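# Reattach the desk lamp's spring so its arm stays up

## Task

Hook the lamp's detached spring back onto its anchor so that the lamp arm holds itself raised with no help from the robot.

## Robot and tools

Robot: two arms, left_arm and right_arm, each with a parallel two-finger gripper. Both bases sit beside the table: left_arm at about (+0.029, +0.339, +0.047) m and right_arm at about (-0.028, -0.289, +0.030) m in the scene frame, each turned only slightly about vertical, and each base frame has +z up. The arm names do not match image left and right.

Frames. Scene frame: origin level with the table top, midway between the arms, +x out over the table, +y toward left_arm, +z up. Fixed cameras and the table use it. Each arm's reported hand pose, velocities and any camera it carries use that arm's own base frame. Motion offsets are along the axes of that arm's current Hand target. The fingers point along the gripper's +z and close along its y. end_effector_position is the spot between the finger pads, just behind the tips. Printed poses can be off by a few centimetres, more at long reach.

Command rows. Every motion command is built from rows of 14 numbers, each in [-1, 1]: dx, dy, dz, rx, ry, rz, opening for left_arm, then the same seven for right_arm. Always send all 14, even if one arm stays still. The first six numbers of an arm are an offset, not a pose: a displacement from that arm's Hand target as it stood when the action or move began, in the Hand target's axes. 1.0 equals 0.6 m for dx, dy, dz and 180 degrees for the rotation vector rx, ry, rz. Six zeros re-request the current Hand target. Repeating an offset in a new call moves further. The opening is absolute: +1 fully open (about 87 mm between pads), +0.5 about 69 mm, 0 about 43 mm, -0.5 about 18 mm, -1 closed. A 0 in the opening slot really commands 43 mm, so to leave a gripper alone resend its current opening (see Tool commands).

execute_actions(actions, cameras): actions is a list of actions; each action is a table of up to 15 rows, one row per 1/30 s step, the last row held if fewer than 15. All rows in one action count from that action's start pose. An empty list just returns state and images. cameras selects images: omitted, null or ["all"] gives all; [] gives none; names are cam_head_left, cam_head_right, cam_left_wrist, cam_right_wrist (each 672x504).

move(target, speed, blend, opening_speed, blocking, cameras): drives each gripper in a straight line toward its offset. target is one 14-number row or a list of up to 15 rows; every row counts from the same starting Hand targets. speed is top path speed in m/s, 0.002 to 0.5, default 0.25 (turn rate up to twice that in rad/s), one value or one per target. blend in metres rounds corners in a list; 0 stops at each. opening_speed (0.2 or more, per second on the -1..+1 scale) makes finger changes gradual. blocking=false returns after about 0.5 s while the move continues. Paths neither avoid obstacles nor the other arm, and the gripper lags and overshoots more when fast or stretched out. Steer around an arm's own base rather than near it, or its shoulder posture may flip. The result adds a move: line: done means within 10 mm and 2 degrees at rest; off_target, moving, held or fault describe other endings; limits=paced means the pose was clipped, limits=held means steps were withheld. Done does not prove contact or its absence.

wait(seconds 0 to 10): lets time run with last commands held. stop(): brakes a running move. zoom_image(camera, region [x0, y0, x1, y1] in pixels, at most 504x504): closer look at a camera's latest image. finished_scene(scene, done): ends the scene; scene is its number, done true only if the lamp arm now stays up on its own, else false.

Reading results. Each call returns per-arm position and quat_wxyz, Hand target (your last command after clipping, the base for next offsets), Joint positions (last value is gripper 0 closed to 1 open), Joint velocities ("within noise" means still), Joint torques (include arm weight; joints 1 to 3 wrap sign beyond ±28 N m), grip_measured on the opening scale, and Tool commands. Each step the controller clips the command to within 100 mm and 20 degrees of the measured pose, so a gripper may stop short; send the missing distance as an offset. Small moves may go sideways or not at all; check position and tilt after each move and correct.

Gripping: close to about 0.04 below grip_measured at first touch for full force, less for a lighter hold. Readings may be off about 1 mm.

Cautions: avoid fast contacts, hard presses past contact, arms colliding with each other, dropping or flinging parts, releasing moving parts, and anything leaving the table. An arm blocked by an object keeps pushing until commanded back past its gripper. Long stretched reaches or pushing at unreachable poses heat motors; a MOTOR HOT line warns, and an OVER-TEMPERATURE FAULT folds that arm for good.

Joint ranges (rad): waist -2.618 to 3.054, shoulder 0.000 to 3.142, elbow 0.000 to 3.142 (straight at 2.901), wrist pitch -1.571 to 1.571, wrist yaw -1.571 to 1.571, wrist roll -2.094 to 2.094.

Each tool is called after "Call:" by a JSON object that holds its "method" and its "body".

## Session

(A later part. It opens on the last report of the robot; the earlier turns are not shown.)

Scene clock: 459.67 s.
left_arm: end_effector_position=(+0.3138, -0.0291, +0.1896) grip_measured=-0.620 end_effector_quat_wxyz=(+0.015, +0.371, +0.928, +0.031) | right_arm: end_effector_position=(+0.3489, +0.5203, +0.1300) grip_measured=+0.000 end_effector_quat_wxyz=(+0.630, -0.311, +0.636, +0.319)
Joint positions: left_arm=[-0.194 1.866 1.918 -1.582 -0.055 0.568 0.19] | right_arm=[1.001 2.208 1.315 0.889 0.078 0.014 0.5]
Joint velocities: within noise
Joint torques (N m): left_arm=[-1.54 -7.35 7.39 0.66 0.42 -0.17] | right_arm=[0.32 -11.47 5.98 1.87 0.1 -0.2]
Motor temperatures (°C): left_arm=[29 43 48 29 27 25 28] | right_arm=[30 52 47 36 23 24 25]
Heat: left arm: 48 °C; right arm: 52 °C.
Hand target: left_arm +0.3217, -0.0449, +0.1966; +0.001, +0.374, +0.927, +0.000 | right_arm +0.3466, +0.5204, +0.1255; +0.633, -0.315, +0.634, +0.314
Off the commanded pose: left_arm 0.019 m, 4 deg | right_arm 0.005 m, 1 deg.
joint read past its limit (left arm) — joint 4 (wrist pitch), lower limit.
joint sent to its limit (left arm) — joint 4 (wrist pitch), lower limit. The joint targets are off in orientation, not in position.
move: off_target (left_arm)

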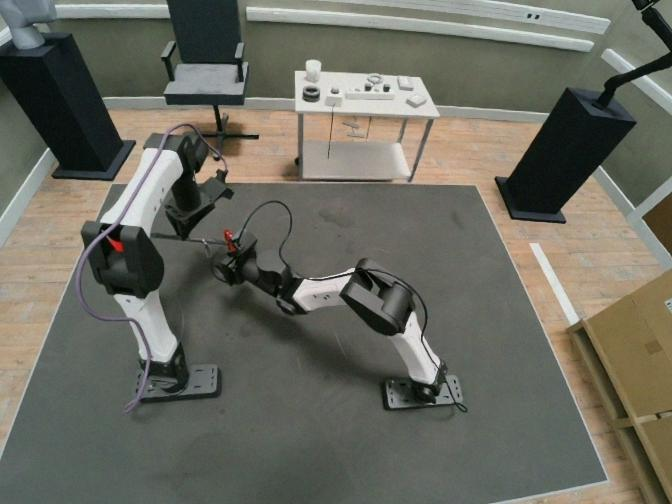

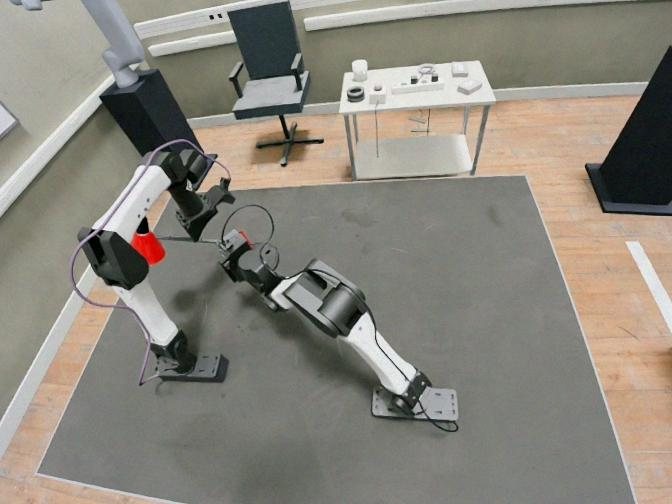

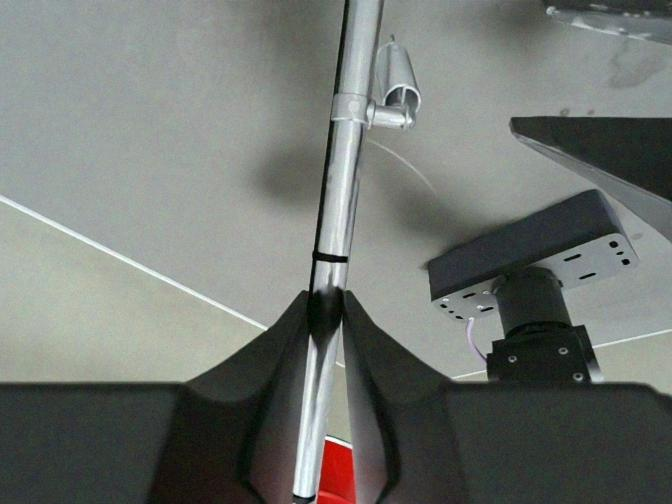

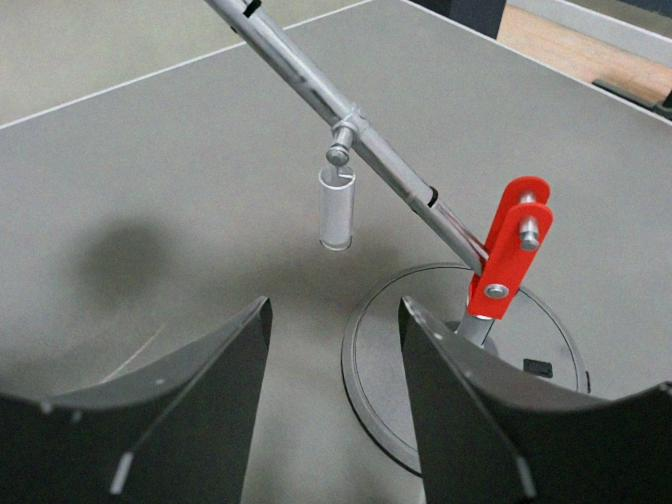

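Call:
{"method": "move", "body": {"target": [0,0,0,0,0,0,-0.9, 0.0,0,0.062,0,0,0,0], "speed": 0.06}}

Scene clock: 474.90 s.
left_arm: end_effector_position=(+0.3138, -0.0291, +0.1896) grip_measured=-0.620 end_effector_quat_wxyz=(+0.015, +0.371, +0.928, +0.031) | right_arm: end_effector_position=(+0.3654, +0.5458, +0.1200) grip_measured=+0.000 end_effector_quat_wxyz=(+0.627, -0.313, +0.639, +0.317)
Joint positions: left_arm=[-0.194 1.866 1.918 -1.582 -0.055 0.568 0.19] | right_arm=[1.001 2.32 1.481 0.827 0.078 0.014 0.5]
Joint velocities: within noise
Joint torques (N m): left_arm=[-1.52 -7.35 7.41 0.66 0.42 -0.17] | right_arm=[-0.24 -12.38 10.39 1.58 0.03 -0.19]
Motor temperatures (°C): left_arm=[29 44 48 29 27 25 28] | right_arm=[29 53 46 36 23 24 25]
Heat: left arm: 48 °C; right arm: 53 °C.
Hand target: left_arm +0.3217, -0.0449, +0.1966; +0.001, +0.374, +0.927, +0.000 | right_arm +0.3690, +0.5501, +0.1256; +0.633, -0.315, +0.634, +0.314
Off the commanded pose: left_arm 0.019 m, 4 deg | right_arm 0.008 m, 1 deg.
joint read past its limit (left arm) — joint 4 (wrist pitch), lower limit.
joint sent to its limit (left arm) — joint 4 (wrist pitch), lower limit. The joint targets are off in orientation, not in position.
move: off_target (left_arm)

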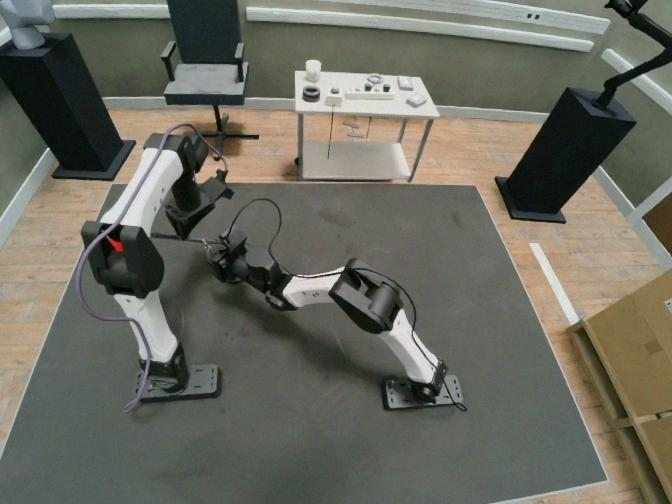

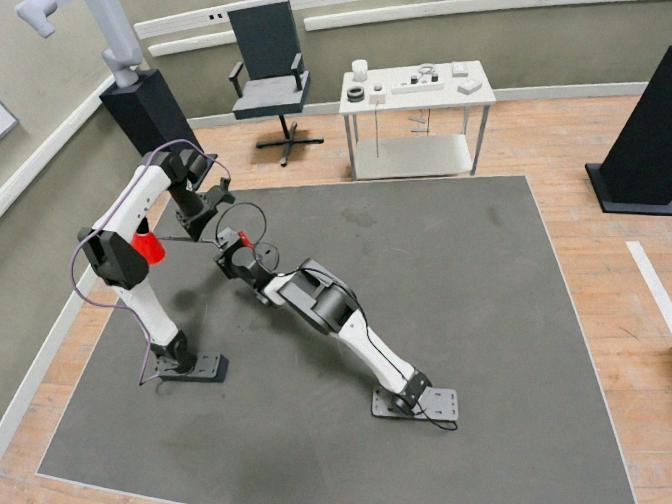

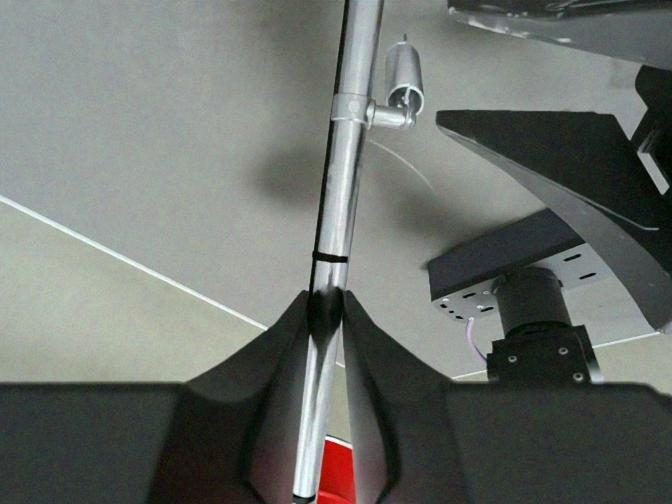

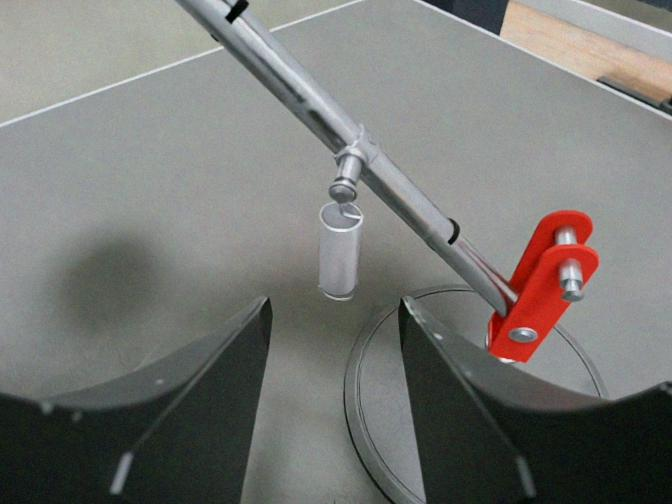

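Call:
{"method": "move", "body": {"target": [0,0,0,0,0,0,-0.9, 0.014,0,0.022,0,0,0,0], "speed": 0.05, "cameras": ["cam_left_wrist","cam_right_wrist"]}}

Call:
{"method": "move", "body": {"target": [0,0,0,0,0,0,-0.9, 0,0,0,0,0,0,-0.95], "opening_speed": 1.2, "cameras": ["cam_left_wrist","cam_right_wrist"]}}

Scene clock: 482.70 s.
left_arm: end_effector_position=(+0.3138, -0.0291, +0.1896) grip_measured=-0.620 end_effector_quat_wxyz=(+0.015, +0.371, +0.928, +0.031) | right_arm: end_effector_position=(+0.3725, +0.5570, +0.1110) grip_measured=+0.000 end_effector_quat_wxyz=(+0.627, -0.313, +0.639, +0.317)
Joint positions: left_arm=[-0.194 1.866 1.918 -1.582 -0.055 0.568 0.19] | right_arm=[1.001 2.381 1.555 0.813 0.078 0.014 0.5]
Joint velocities: within noise
Joint torques (N m): left_arm=[-1.54 -7.35 7.41 0.66 0.42 -0.17] | right_arm=[-0.43 -12.9 10.4 1.58 0 -0.2]
Motor temperatures (°C): left_arm=[29 44 48 29 27 25 28] | right_arm=[29 54 47 36 23 24 25]
Heat: left arm: 48 °C; right arm: 54 °C.
Hand target: left_arm +0.3217, -0.0448, +0.1966; +0.001, +0.374, +0.927, +0.000 | right_arm +0.3770, +0.5606, +0.1170; +0.633, -0.315, +0.634, +0.314
Off the commanded pose: left_arm 0.019 m, 4 deg | right_arm 0.008 m, 1 deg.
joint read past its limit (left arm) — joint 4 (wrist pitch), lower limit.
joint sent to its limit (left arm) — joint 4 (wrist pitch), lower limit. The joint targets are off in orientation, not in position.
move: off_target (left_arm)
Images, in order (width x height): cam_left_wrist 672x504, cam_right_wrist 672x504.

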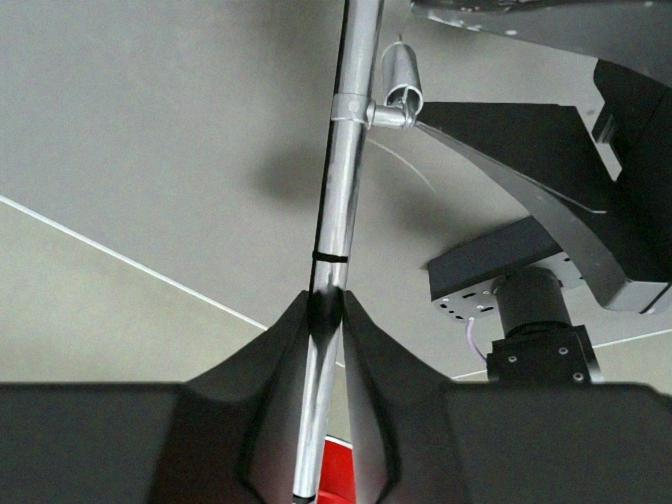

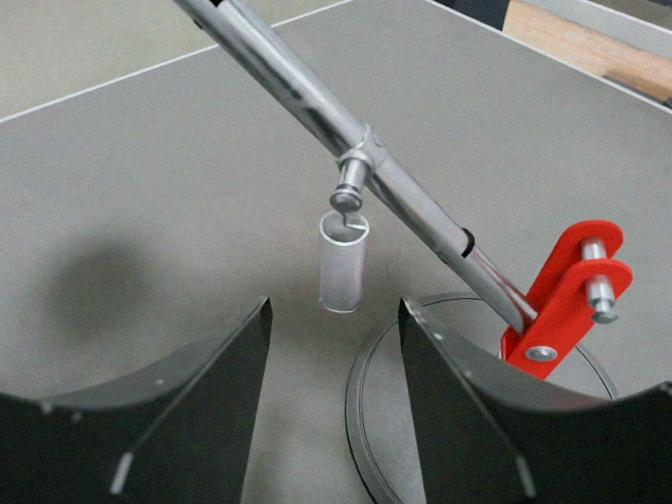

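Scene clock: 483.73 s.
left_arm: end_effector_position=(+0.3138, -0.0291, +0.1896) grip_measured=-0.620 end_effector_quat_wxyz=(+0.015, +0.371, +0.928, +0.031) | right_arm: end_effector_position=(+0.3725, +0.5570, +0.1110) grip_measured=-0.949 end_effector_quat_wxyz=(+0.627, -0.313, +0.639, +0.317)
Joint positions: left_arm=[-0.194 1.866 1.918 -1.582 -0.055 0.568 0.19] | right_arm=[1.001 2.381 1.555 0.813 0.078 0.014 0.025]
Joint velocities: within noise
Joint torques (N m): left_arm=[-1.52 -7.36 7.42 0.66 0.42 -0.17] | right_arm=[-0.43 -12.86 10.44 1.58 0 -0.19]
Motor temperatures (°C): left_arm=[29 44 48 29 27 25 28] | right_arm=[29 54 48 36 23 24 25]
Heat: left arm: 48 °C; right arm: 54 °C.
Hand target: left_arm +0.3217, -0.0449, +0.1966; +0.001, +0.374, +0.927, +0.000 | right_arm +0.3770, +0.5606, +0.1171; +0.633, -0.315, +0.634, +0.314
Off the commanded pose: left_arm 0.019 m, 4 deg | right_arm 0.008 m, 1 deg.
joint read past its limit (left arm) — joint 4 (wrist pitch), lower limit.
joint sent to its limit (left arm) — joint 4 (wrist pitch), lower limit. The joint targets are off in orientation, not in position.
move: off_target (left_arm)
Images, in order (width x height): cam_left_wrist 672x504, cam_right_wrist 672x504.

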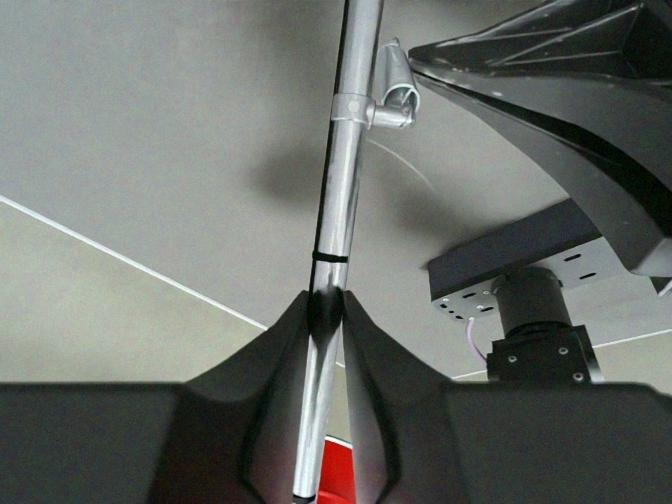

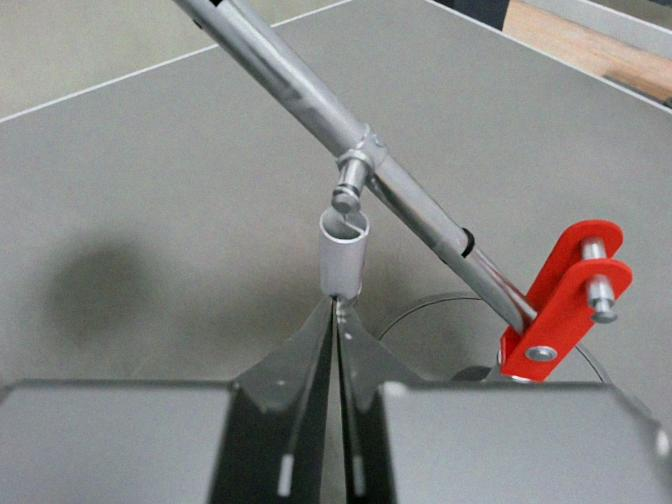

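Call:
{"method": "move", "body": {"target": [0,0,0,0,0,0,-0.9, 0,0,0,0,0,0,0], "opening_speed": 2, "cameras": []}}

Call:
{"method": "move", "body": {"target": [0,0,0,0,0,0,-0.9, 0.002,0,0.022,0,0,0,0], "speed": 0.05, "cameras": ["cam_left_wrist","cam_right_wrist"]}}

Call:
{"method": "move", "body": {"target": [0,0,0,0,0,0,-0.9, 0,0,0,0,0,0,-0.95], "opening_speed": 1.2, "cameras": ["cam_left_wrist","cam_right_wrist"]}}

Scene clock: 489.43 s.
left_arm: end_effector_position=(+0.3138, -0.0291, +0.1896) grip_measured=-0.620 end_effector_quat_wxyz=(+0.015, +0.371, +0.928, +0.031) | right_arm: end_effector_position=(+0.3725, +0.5570, +0.1110) grip_measured=+0.000 end_effector_quat_wxyz=(+0.627, -0.313, +0.639, +0.317)
Joint positions: left_arm=[-0.194 1.866 1.918 -1.582 -0.055 0.568 0.19] | right_arm=[1.001 2.381 1.555 0.813 0.078 0.014 0.5]
Joint velocities: within noise
Joint torques (N m): left_arm=[-1.52 -7.36 7.41 0.66 0.42 -0.17] | right_arm=[-0.42 -12.86 10.47 1.58 0.01 -0.19]
Motor temperatures (°C): left_arm=[29 45 48 29 27 25 28] | right_arm=[29 56 48 36 23 24 25]
Heat: left arm: 48 °C; right arm: 56 °C.
Hand target: left_arm +0.3217, -0.0448, +0.1966; +0.001, +0.374, +0.927, +0.000 | right_arm +0.3770, +0.5606, +0.1171; +0.633, -0.315, +0.634, +0.315
Off the commanded pose: left_arm 0.019 m, 4 deg | right_arm 0.008 m, 1 deg.
joint read past its limit (left arm) — joint 4 (wrist pitch), lower limit.
joint sent to its limit (left arm) — joint 4 (wrist pitch), lower limit. The joint targets are off in orientation, not in position.
move: off_target (left_arm)
No camera images: "cameras" was empty.

Scene clock: 490.37 s.
left_arm: end_effector_position=(+0.3138, -0.0291, +0.1896) grip_measured=-0.620 end_effector_quat_wxyz=(+0.015, +0.371, +0.928, +0.031) | right_arm: end_effector_position=(+0.3797, +0.5682, +0.1106) grip_measured=+0.000 end_effector_quat_wxyz=(+0.628, -0.313, +0.639, +0.317)
Joint positions: left_arm=[-0.194 1.866 1.918 -1.582 -0.055 0.568 0.19] | right_arm=[1.001 2.427 1.639 0.777 0.078 0.014 0.5]
Joint velocities: within noise
Joint torques (N m): left_arm=[-1.52 -7.36 7.41 0.66 0.42 -0.17] | right_arm=[-0.61 -13.15 10.62 1.61 -0.01 -0.19]
Motor temperatures (°C): left_arm=[29 45 48 28 27 25 28] | right_arm=[29 56 48 36 23 24 25]
Heat: left arm: 48 °C; right arm: 56 °C.
Hand target: left_arm +0.3217, -0.0448, +0.1966; +0.001, +0.374, +0.927, +0.000 | right_arm +0.3850, +0.5711, +0.1159; +0.633, -0.315, +0.634, +0.315
Off the commanded pose: left_arm 0.019 m, 4 deg | right_arm 0.008 m, 1 deg.
joint read past its limit (left arm) — joint 4 (wrist pitch), lower limit.
joint sent to its limit (left arm) — joint 4 (wrist pitch), lower limit. The joint targets are off in orientation, not in position.
move: off_target (left_arm)
Images, in order (width x height): cam_left_wrist 672x504, cam_right_wrist 672x504.

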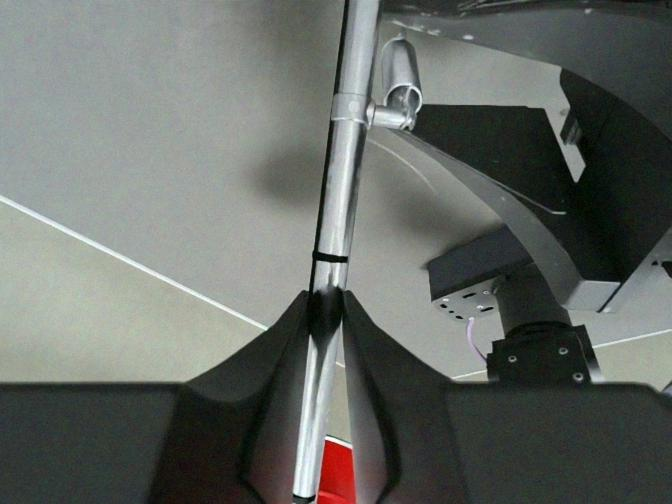

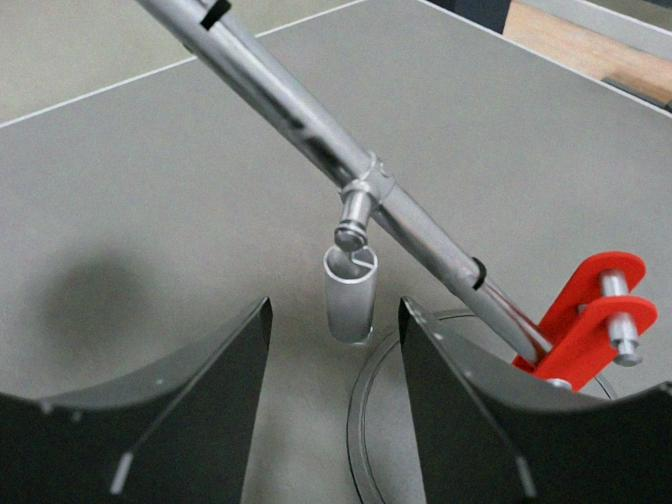

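Scene clock: 491.37 s.
left_arm: end_effector_position=(+0.3138, -0.0291, +0.1896) grip_measured=-0.620 end_effector_quat_wxyz=(+0.015, +0.371, +0.928, +0.031) | right_arm: end_effector_position=(+0.3797, +0.5682, +0.1104) grip_measured=-0.607 end_effector_quat_wxyz=(+0.627, -0.313, +0.639, +0.317)
Joint positions: left_arm=[-0.194 1.866 1.918 -1.582 -0.055 0.568 0.19] | right_arm=[1.001 2.427 1.639 0.776 0.078 0.014 0.196]
Joint velocities: within noise
Joint torques (N m): left_arm=[-1.54 -7.36 7.41 0.66 0.42 -0.17] | right_arm=[-0.61 -13.16 10.61 1.58 -0.02 -0.19]
Motor temperatures (°C): left_arm=[29 45 48 28 27 25 28] | right_arm=[29 56 48 36 23 24 25]
Heat: left arm: 48 °C; right arm: 56 °C.
Hand target: left_arm +0.3217, -0.0448, +0.1966; +0.001, +0.374, +0.927, +0.000 | right_arm +0.3850, +0.5711, +0.1159; +0.633, -0.315, +0.634, +0.314
Off the commanded pose: left_arm 0.019 m, 4 deg | right_arm 0.008 m, 1 deg.
joint read past its limit (left arm) — joint 4 (wrist pitch), lower limit.
joint sent to its limit (left arm) — joint 4 (wrist pitch), lower limit. The joint targets are off in orientation, not in position.
move: off_target (left_arm)
Images, in order (width x height): cam_left_wrist 672x504, cam_right_wrist 672x504.

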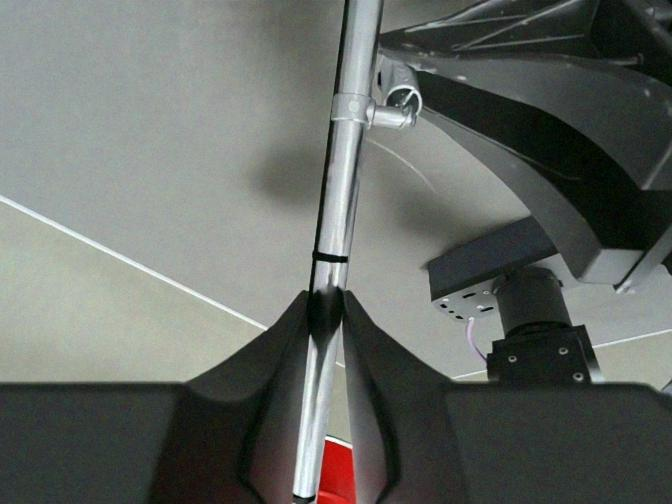

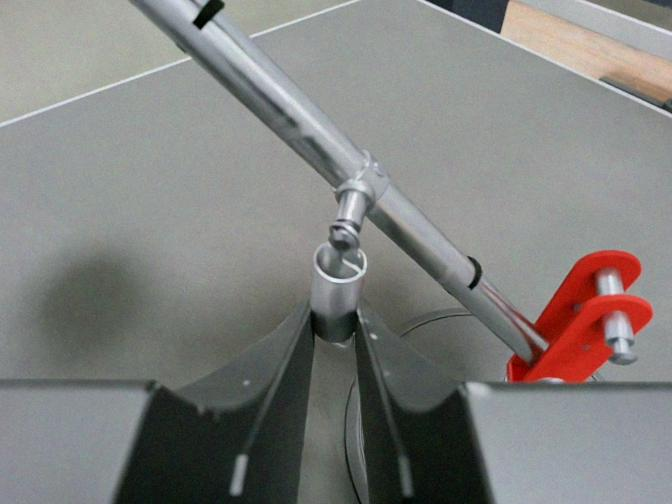

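Call:
{"method": "move", "body": {"target": [0,0,0,0,0,0,-0.9, 0,0,0,0,0,0,-0.3], "opening_speed": 1.5, "cameras": []}}

Call:
{"method": "move", "body": {"target": [0,0,0,0,0,0,-0.9, 0.023,0,-0.006,0,0,0,-0.3], "speed": 0.05, "cameras": ["cam_right_wrist"]}}

Call:
{"method": "move", "body": {"target": [0,0,0,0,0,0,-0.9, 0,0,0,0,0,0,-0.95], "opening_speed": 1.2, "cameras": ["cam_left_wrist","cam_right_wrist"]}}

Scene clock: 500.33 s.
left_arm: end_effector_position=(+0.3138, -0.0291, +0.1896) grip_measured=-0.620 end_effector_quat_wxyz=(+0.015, +0.371, +0.928, +0.031) | right_arm: end_effector_position=(+0.3797, +0.5682, +0.1104) grip_measured=-0.300 end_effector_quat_wxyz=(+0.627, -0.313, +0.639, +0.317)
Joint positions: left_arm=[-0.194 1.866 1.918 -1.582 -0.055 0.568 0.19] | right_arm=[1.001 2.427 1.639 0.776 0.078 0.014 0.35]
Joint velocities: within noise
Joint torques (N m): left_arm=[-1.52 -7.36 7.41 0.66 0.42 -0.17] | right_arm=[-0.61 -13.15 10.59 1.58 -0.02 -0.2]
Motor temperatures (°C): left_arm=[28 45 47 28 27 25 28] | right_arm=[29 56 49 35 23 24 26]
Heat: left arm: 47 °C; right arm: 56 °C.
Hand target: left_arm +0.3217, -0.0448, +0.1966; +0.001, +0.374, +0.927, +0.000 | right_arm +0.3850, +0.5711, +0.1159; +0.633, -0.315, +0.634, +0.314
Off the commanded pose: left_arm 0.019 m, 4 deg | right_arm 0.008 m, 1 deg.
joint read past its limit (left arm) — joint 4 (wrist pitch), lower limit.
joint sent to its limit (left arm) — joint 4 (wrist pitch), lower limit. The joint targets are off in orientation, not in position.
move: off_target (left_arm)
No camera images: "cameras" was empty.

Scene clock: 501.27 s.
left_arm: end_effector_position=(+0.3138, -0.0291, +0.1896) grip_measured=-0.620 end_effector_quat_wxyz=(+0.015, +0.371, +0.928, +0.031) | right_arm: end_effector_position=(+0.3800, +0.5686, +0.1016) grip_measured=-0.300 end_effector_quat_wxyz=(+0.626, -0.313, +0.640, +0.316)
Joint positions: left_arm=[-0.194 1.866 1.918 -1.582 -0.055 0.568 0.19] | right_arm=[1.001 2.446 1.639 0.79 0.078 0.014 0.35]
Joint velocities: within noise
Joint torques (N m): left_arm=[-1.55 -7.36 7.41 0.66 0.41 -0.17] | right_arm=[-0.54 -13.31 7.54 1.89 -0.02 -0.19]
Motor temperatures (°C): left_arm=[28 45 47 28 27 25 28] | right_arm=[29 56 49 36 23 24 26]
Heat: left arm: 47 °C; right arm: 56 °C.
Hand target: left_arm +0.3217, -0.0448, +0.1966; +0.001, +0.374, +0.927, +0.000 | right_arm +0.3828, +0.5683, +0.1020; +0.633, -0.315, +0.634, +0.314
Off the commanded pose: left_arm 0.019 m, 4 deg | right_arm 0.003 m, 1 deg.
joint read past its limit (left arm) — joint 4 (wrist pitch), lower limit.
joint sent to its limit (left arm) — joint 4 (wrist pitch), lower limit. The joint targets are off in orientation, not in position.
move: off_target (left_arm)
Images, in order (width x height): cam_right_wrist 672x504.

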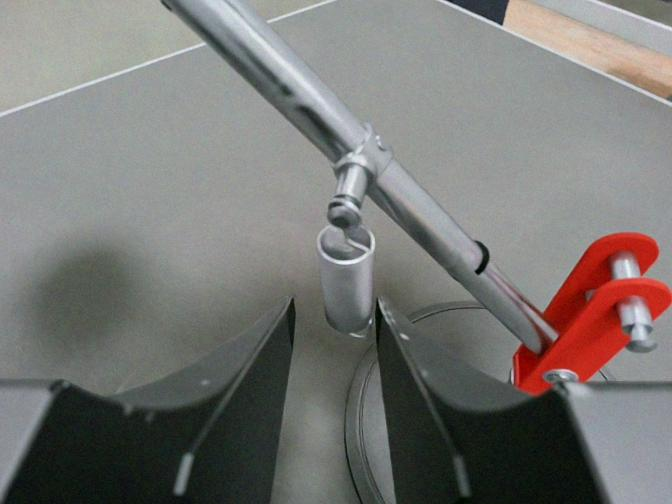

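Scene clock: 502.03 s.
left_arm: end_effector_position=(+0.3138, -0.0291, +0.1896) grip_measured=-0.620 end_effector_quat_wxyz=(+0.015, +0.371, +0.928, +0.031) | right_arm: end_effector_position=(+0.3800, +0.5686, +0.1017) grip_measured=-0.612 end_effector_quat_wxyz=(+0.626, -0.313, +0.640, +0.316)
Joint positions: left_arm=[-0.194 1.866 1.918 -1.582 -0.055 0.568 0.19] | right_arm=[1.001 2.446 1.639 0.791 0.078 0.014 0.194]
Joint velocities: within noise
Joint torques (N m): left_arm=[-1.55 -7.36 7.41 0.66 0.41 -0.17] | right_arm=[-0.55 -13.31 7.56 1.89 -0.01 -0.19]
Motor temperatures (°C): left_arm=[28 45 47 28 27 25 28] | right_arm=[29 56 49 36 23 24 26]
Heat: left arm: 47 °C; right arm: 56 °C.
Hand target: left_arm +0.3217, -0.0448, +0.1966; +0.001, +0.374, +0.927, +0.000 | right_arm +0.3828, +0.5683, +0.1020; +0.633, -0.315, +0.634, +0.314
Off the commanded pose: left_arm 0.019 m, 4 deg | right_arm 0.003 m, 1 deg.
joint read past its limit (left arm) — joint 4 (wrist pitch), lower limit.
joint sent to its limit (left arm) — joint 4 (wrist pitch), lower limit. The joint targets are off in orientation, not in position.
move: off_target (left_arm)
Images, in order (width x height): cam_left_wrist 672x504, cam_right_wrist 672x504.

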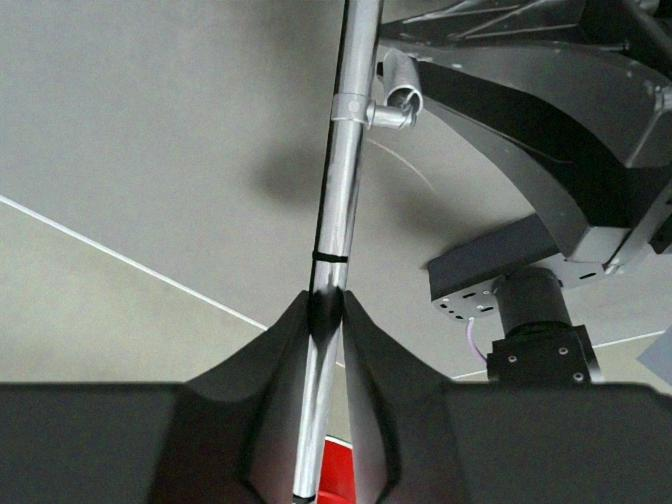

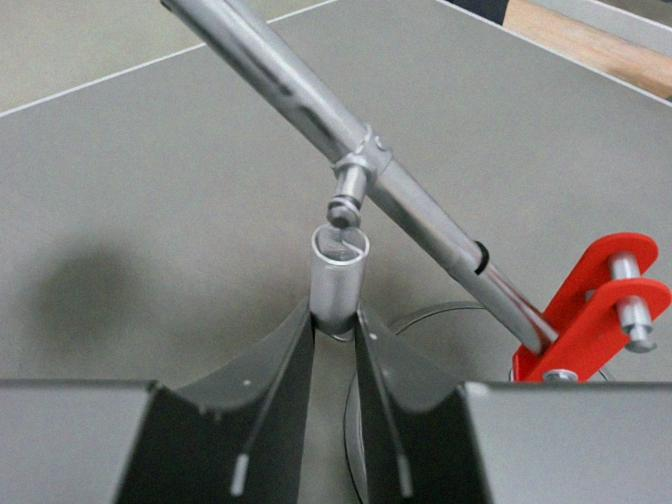

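Call:
{"method": "move", "body": {"target": [[0,0,0,0,0,0,-0.9,-0.012,-0.042,0,0,0,-0.165,-0.95],[0,0,0,0,0,0,-0.9,-0.042,-0.072,-0.013,0,0,-0.33,-0.95],[0,0,0,0,0,0,-0.9,-0.037,-0.09,-0.025,0,0,-0.33,-0.95]], "blend": 0.01, "speed": 0.07}}

Scene clock: 521.77 s.
left_arm: end_effector_position=(+0.3138, -0.0291, +0.1896) grip_measured=-0.620 end_effector_quat_wxyz=(+0.015, +0.371, +0.928, +0.031) | right_arm: end_effector_position=(+0.4108, +0.5342, +0.1182) grip_measured=-0.612 end_effector_quat_wxyz=(+0.708, -0.588, +0.390, -0.027)
Joint positions: left_arm=[-0.194 1.866 1.918 -1.582 -0.055 0.568 0.19] | right_arm=[0.975 2.428 1.563 0.871 0.028 -1.023 0.194]
Joint velocities: within noise
Joint torques (N m): left_arm=[-1.52 -7.36 7.39 0.66 0.41 -0.17] | right_arm=[-1.33 -16.73 5.15 1.53 0.16 -0.09]
Motor temperatures (°C): left_arm=[28 45 47 28 27 25 28] | right_arm=[29 55 48 36 23 24 26]
Heat: left arm: 47 °C; right arm: 55 °C.
Hand target: left_arm +0.3217, -0.0448, +0.1966; +0.001, +0.374, +0.928, +0.000 | right_arm +0.4168, +0.5237, +0.1243; +0.706, -0.587, +0.395, -0.040
Off the commanded pose: left_arm 0.019 m, 4 deg | right_arm 0.014 m, 2 deg.
joint read past its limit (left arm) — joint 4 (wrist pitch), lower limit.
joint sent to its limit (left arm) — joint 4 (wrist pitch), lower limit. The joint targets are off in orientation, not in position.
move: off_target (left_arm, right_arm); blend cut to 0.0067 m at target 2

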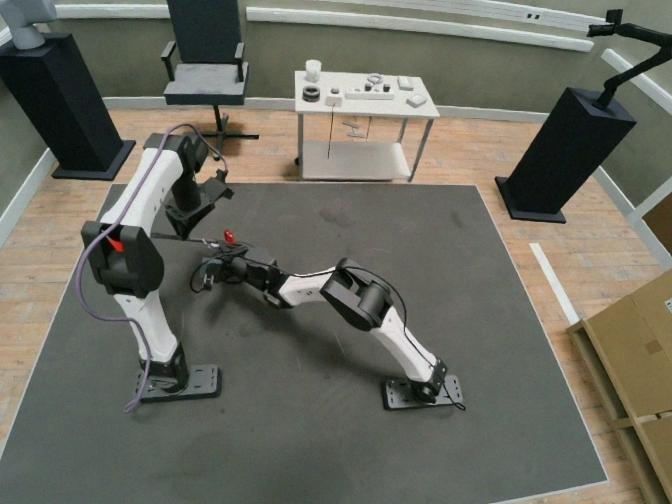

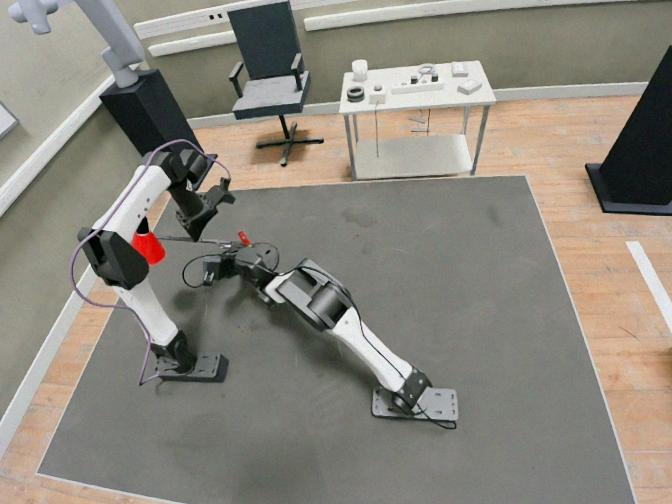

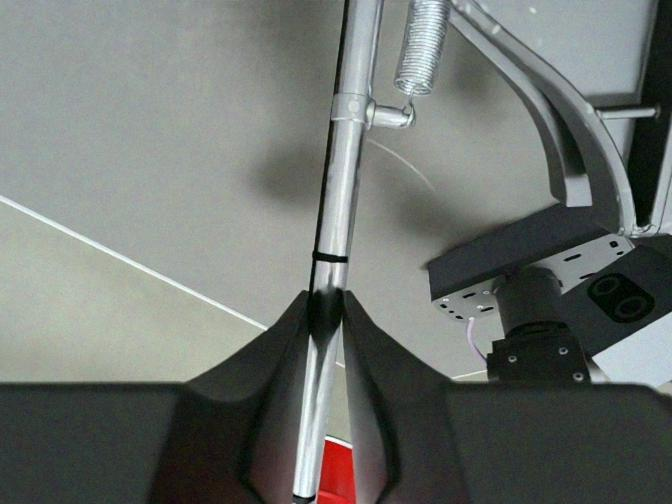

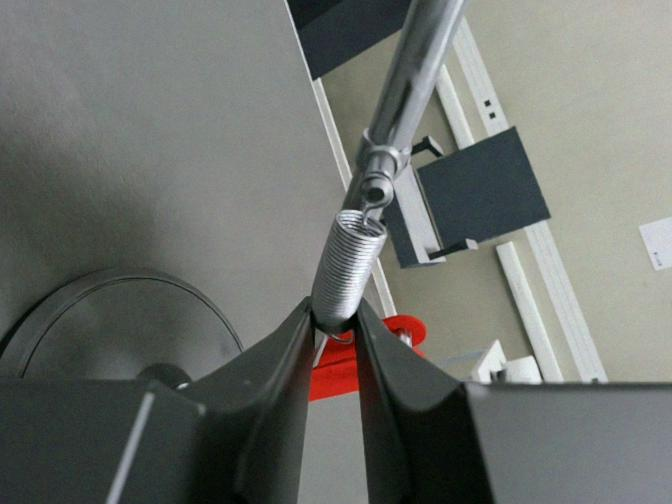

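Call:
{"method": "zoom_image", "body": {"camera": "cam_right_wrist", "region": [260, 150, 460, 420]}}

Call:
{"method": "zoom_image", "body": {"camera": "cam_head_right", "region": [160, 200, 310, 310]}}

Scaled by 1.867 from the camera's 672x504 image, which has a finer 960x720 frame.

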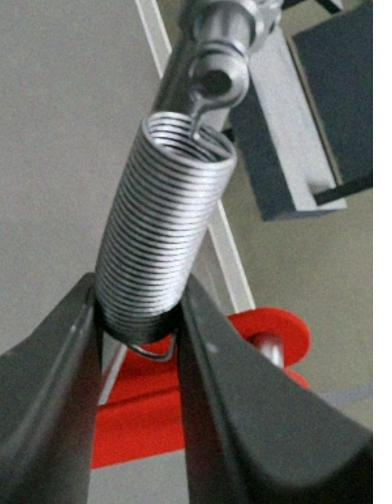

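Scaled by 3.360 from the camera's 672x504 image, which has a finer 960x720 frame.

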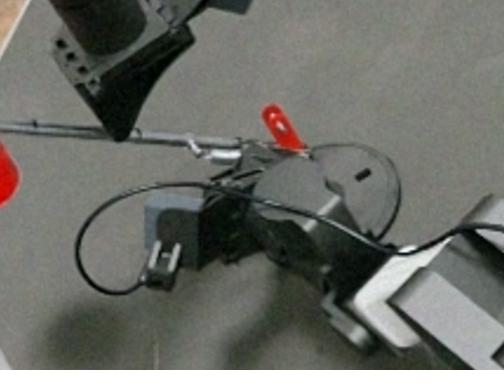

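Call:
{"method": "move", "body": {"target": [0,0,0,0,0,0,-0.9,-0.006,-0.033,-0.01,0,0,-0.08,-0.95], "speed": 0.06, "cameras": ["cam_left_wrist","cam_right_wrist"]}}

Call:
{"method": "zoom_image", "body": {"camera": "cam_right_wrist", "region": [260, 150, 510, 420]}}

Scene clock: 535.73 s.
left_arm: end_effector_position=(+0.3138, -0.0291, +0.1896) grip_measured=-0.620 end_effector_quat_wxyz=(+0.015, +0.371, +0.928, +0.031) | right_arm: end_effector_position=(+0.4119, +0.5259, +0.1301) grip_measured=-0.612 end_effector_quat_wxyz=(+0.697, -0.634, +0.315, -0.115)
Joint positions: left_arm=[-0.194 1.866 1.918 -1.582 -0.055 0.568 0.19] | right_arm=[0.973 2.4 1.528 0.871 0.026 -1.273 0.194]
Joint velocities: within noise
Joint torques (N m): left_arm=[-1.54 -7.36 7.39 0.66 0.42 -0.17] | right_arm=[-1.58 -17.62 5.55 1.47 0.12 -0.14]
Motor temperatures (°C): left_arm=[28 46 48 28 27 25 28] | right_arm=[29 59 46 36 23 24 26]
Heat: left arm: 48 °C; right arm: 59 °C.
Hand target: left_arm +0.3217, -0.0448, +0.1966; +0.001, +0.374, +0.928, +0.000 | right_arm +0.4187, +0.5147, +0.1431; +0.695, -0.632, +0.318, -0.128
Off the commanded pose: left_arm 0.019 m, 4 deg | right_arm 0.019 m, 2 deg.
joint read past its limit (left arm) — joint 4 (wrist pitch), lower limit.
joint sent to its limit (left arm) — joint 4 (wrist pitch), lower limit. The joint targets are off in orientation, not in position.
move: off_target (left_arm, right_arm)
Images, in order (width x height): cam_left_wrist 672x504, cam_right_wrist 672x504.

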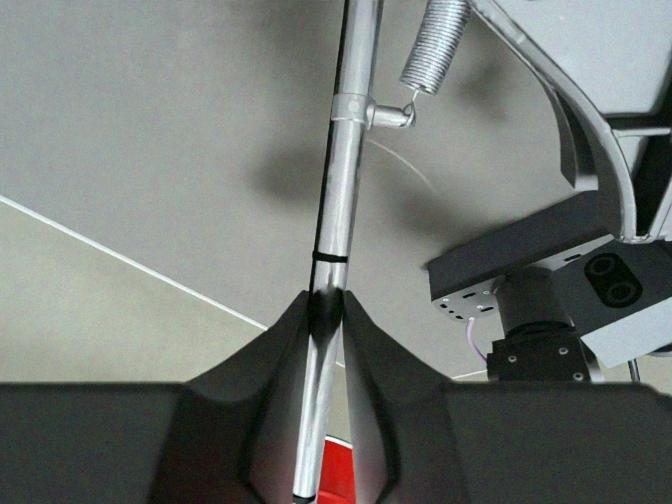

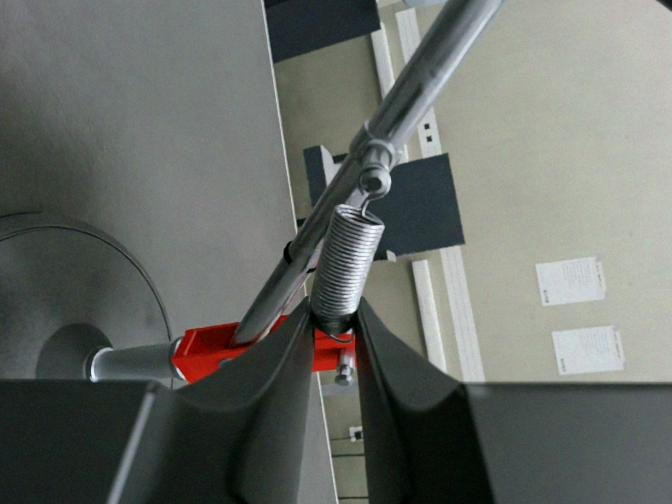

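Scaled by 1.867 from the camera's 672x504 image, which has a finer 960x720 frame.

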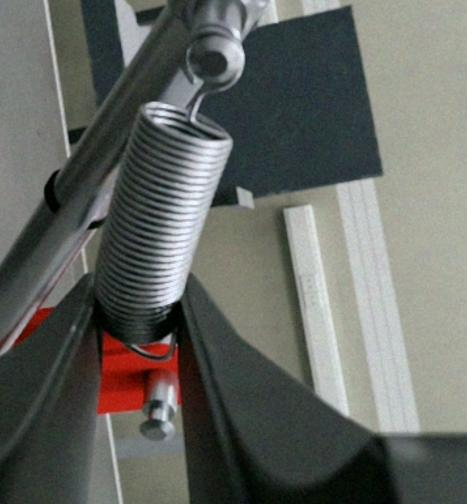

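Call:
{"method": "move", "body": {"target": [0,0,0,0,0,0,-0.9,0.0,0,-0.027,0,0,0,-0.95], "speed": 0.06, "cameras": []}}

Call:
{"method": "move", "body": {"target": [0,0,0,0,0,0,-0.9,0.03,-0.003,0,0,0,0,-0.95], "speed": 0.06, "cameras": ["cam_left_wrist","cam_right_wrist"]}}

Call:
{"method": "zoom_image", "body": {"camera": "cam_right_wrist", "region": [260, 150, 510, 420]}}

Scene clock: 546.37 s.
left_arm: end_effector_position=(+0.3108, -0.0338, +0.1892) grip_measured=-0.631 end_effector_quat_wxyz=(+0.013, +0.374, +0.927, +0.019) | right_arm: end_effector_position=(+0.4015, +0.5152, +0.1323) grip_measured=-0.612 end_effector_quat_wxyz=(+0.696, -0.638, +0.310, -0.110)
Joint positions: left_arm=[-0.199 1.866 1.918 -1.59 -0.033 0.568 0.185] | right_arm=[0.973 2.345 1.439 0.898 0.011 -1.275 0.194]
Joint velocities: within noise
Joint torques (N m): left_arm=[-1.07 -7.3 7.43 0.74 0.23 -0.18] | right_arm=[-1.48 -16.65 4.93 1.61 0.31 -0.11]
Motor temperatures (°C): left_arm=[28 46 48 27 27 25 28] | right_arm=[29 61 45 36 23 24 26]
Heat: left arm: 48 °C; right arm: 61 °C.
Hand target: left_arm +0.3217, -0.0448, +0.1966; +0.001, +0.374, +0.928, +0.000 | right_arm +0.4089, +0.5018, +0.1432; +0.695, -0.632, +0.318, -0.128
Off the commanded pose: left_arm 0.017 m, 3 deg | right_arm 0.019 m, 2 deg.
joint read past its limit (left arm) — joint 4 (wrist pitch), lower limit.
joint sent to its limit (left arm) — joint 4 (wrist pitch), lower limit. The joint targets are off in orientation, not in position.
move: off_target (left_arm, right_arm)
No camera images: "cameras" was empty.

Scene clock: 547.20 s.
left_arm: end_effector_position=(+0.3108, -0.0338, +0.1892) grip_measured=-0.631 end_effector_quat_wxyz=(+0.013, +0.374, +0.927, +0.019) | right_arm: end_effector_position=(+0.4049, +0.5146, +0.1354) grip_measured=-0.612 end_effector_quat_wxyz=(+0.702, -0.640, +0.298, -0.099)
Joint positions: left_arm=[-0.199 1.866 1.918 -1.59 -0.033 0.568 0.185] | right_arm=[0.954 2.345 1.439 0.911 -0.041 -1.275 0.194]
Joint velocities: within noise
Joint torques (N m): left_arm=[-1.06 -7.3 7.43 0.73 0.23 -0.19] | right_arm=[-3.08 -15.95 4.53 1.59 0.48 -0.11]
Motor temperatures (°C): left_arm=[28 46 48 27 27 25 28] | right_arm=[29 61 45 36 23 24 26]
Heat: left arm: 48 °C; right arm: 61 °C.
Hand target: left_arm +0.3217, -0.0448, +0.1966; +0.001, +0.374, +0.928, +0.000 | right_arm +0.4231, +0.4910, +0.1399; +0.695, -0.632, +0.318, -0.128
Off the commanded pose: left_arm 0.017 m, 3 deg | right_arm 0.030 m, 4 deg.
joint read past its limit (left arm) — joint 4 (wrist pitch), lower limit.
joint sent to its limit (left arm) — joint 4 (wrist pitch), lower limit. The joint targets are off in orientation, not in position.
move: off_target (left_arm, right_arm)
Images, in order (width x height): cam_left_wrist 672x504, cam_right_wrist 672x504.

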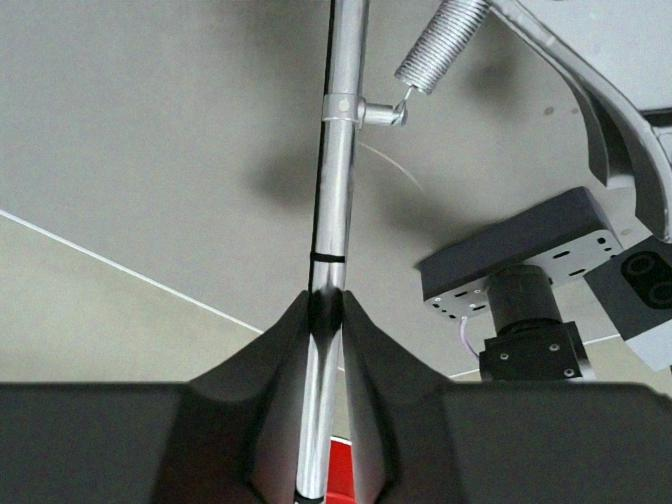

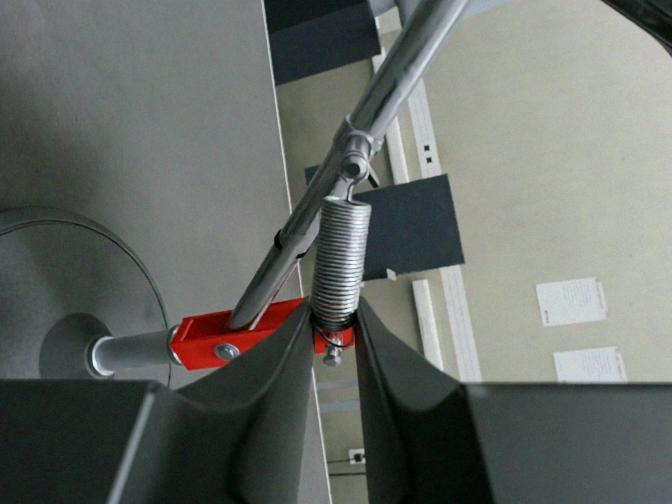

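Scaled by 1.867 from the camera's 672x504 image, which has a finer 960x720 frame.

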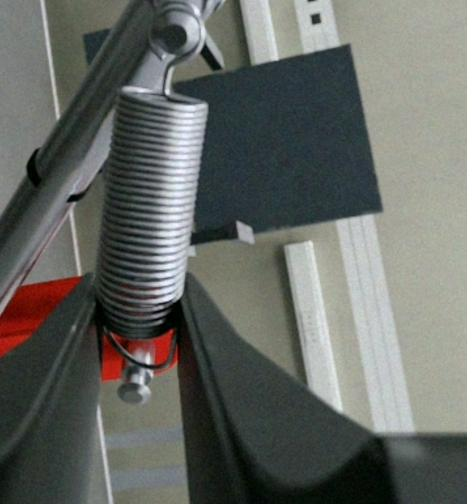

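Call:
{"method": "move", "body": {"target": [0,0,0,0,0,0,-0.9,0.025,0.006,-0.005,0,0,0,-0.95], "speed": 0.06, "cameras": ["cam_left_wrist","cam_right_wrist"]}}

Call:
{"method": "zoom_image", "body": {"camera": "cam_right_wrist", "region": [260, 150, 510, 420]}}

Scene clock: 551.13 s.
left_arm: end_effector_position=(+0.3097, -0.0383, +0.1888) grip_measured=-0.636 end_effector_quat_wxyz=(+0.014, +0.373, +0.928, +0.011) | right_arm: end_effector_position=(+0.4081, +0.5086, +0.1342) grip_measured=-0.612 end_effector_quat_wxyz=(+0.707, -0.639, +0.288, -0.092)
Joint positions: left_arm=[-0.203 1.866 1.918 -1.591 -0.016 0.562 0.182] | right_arm=[0.933 2.345 1.415 0.948 -0.085 -1.275 0.194]
Joint velocities: within noise
Joint torques (N m): left_arm=[-0.62 -7.27 7.46 0.74 0.09 -0.13] | right_arm=[-3.69 -14.97 4.62 1.55 0.64 -0.11]
Motor temperatures (°C): left_arm=[28 46 48 27 27 25 28] | right_arm=[29 62 45 36 23 24 27]
Heat: left arm: 48 °C; right arm: 62 °C.
Hand target: left_arm +0.3217, -0.0448, +0.1966; +0.001, +0.374, +0.927, +0.000 | right_arm +0.4319, +0.4806, +0.1323; +0.695, -0.632, +0.318, -0.128
Off the commanded pose: left_arm 0.016 m, 2 deg | right_arm 0.037 m, 6 deg.
joint read past its limit (left arm) — joint 4 (wrist pitch), lower limit.
joint sent to its limit (left arm) — joint 4 (wrist pitch), lower limit. The joint targets are off in orientation, not in position.
move: off_target (left_arm, right_arm)
Images, in order (width x height): cam_left_wrist 672x504, cam_right_wrist 672x504.

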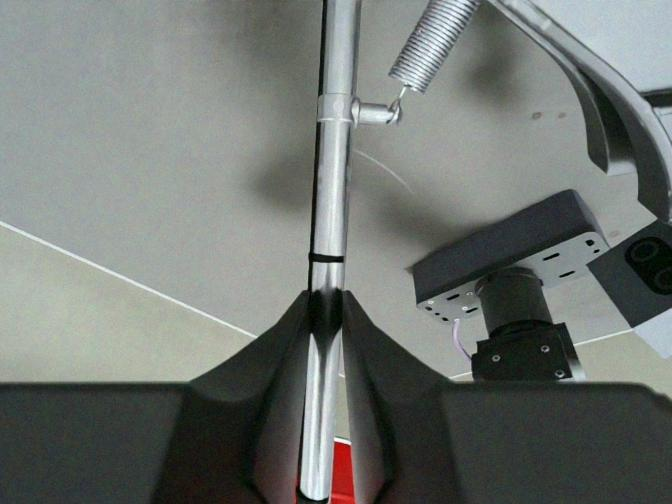

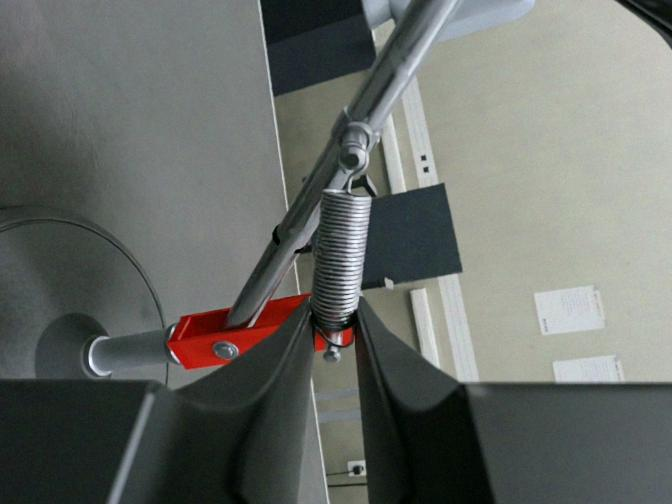

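Scaled by 1.867 from the camera's 672x504 image, which has a finer 960x720 frame.

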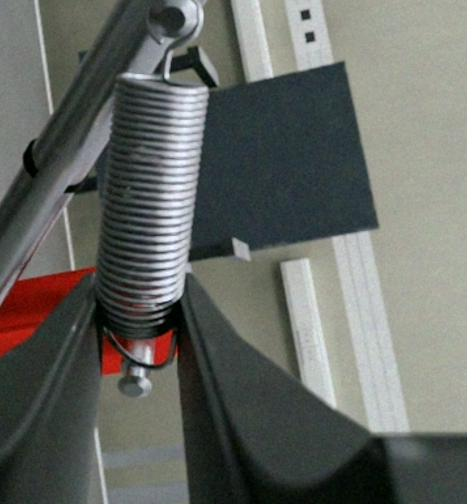

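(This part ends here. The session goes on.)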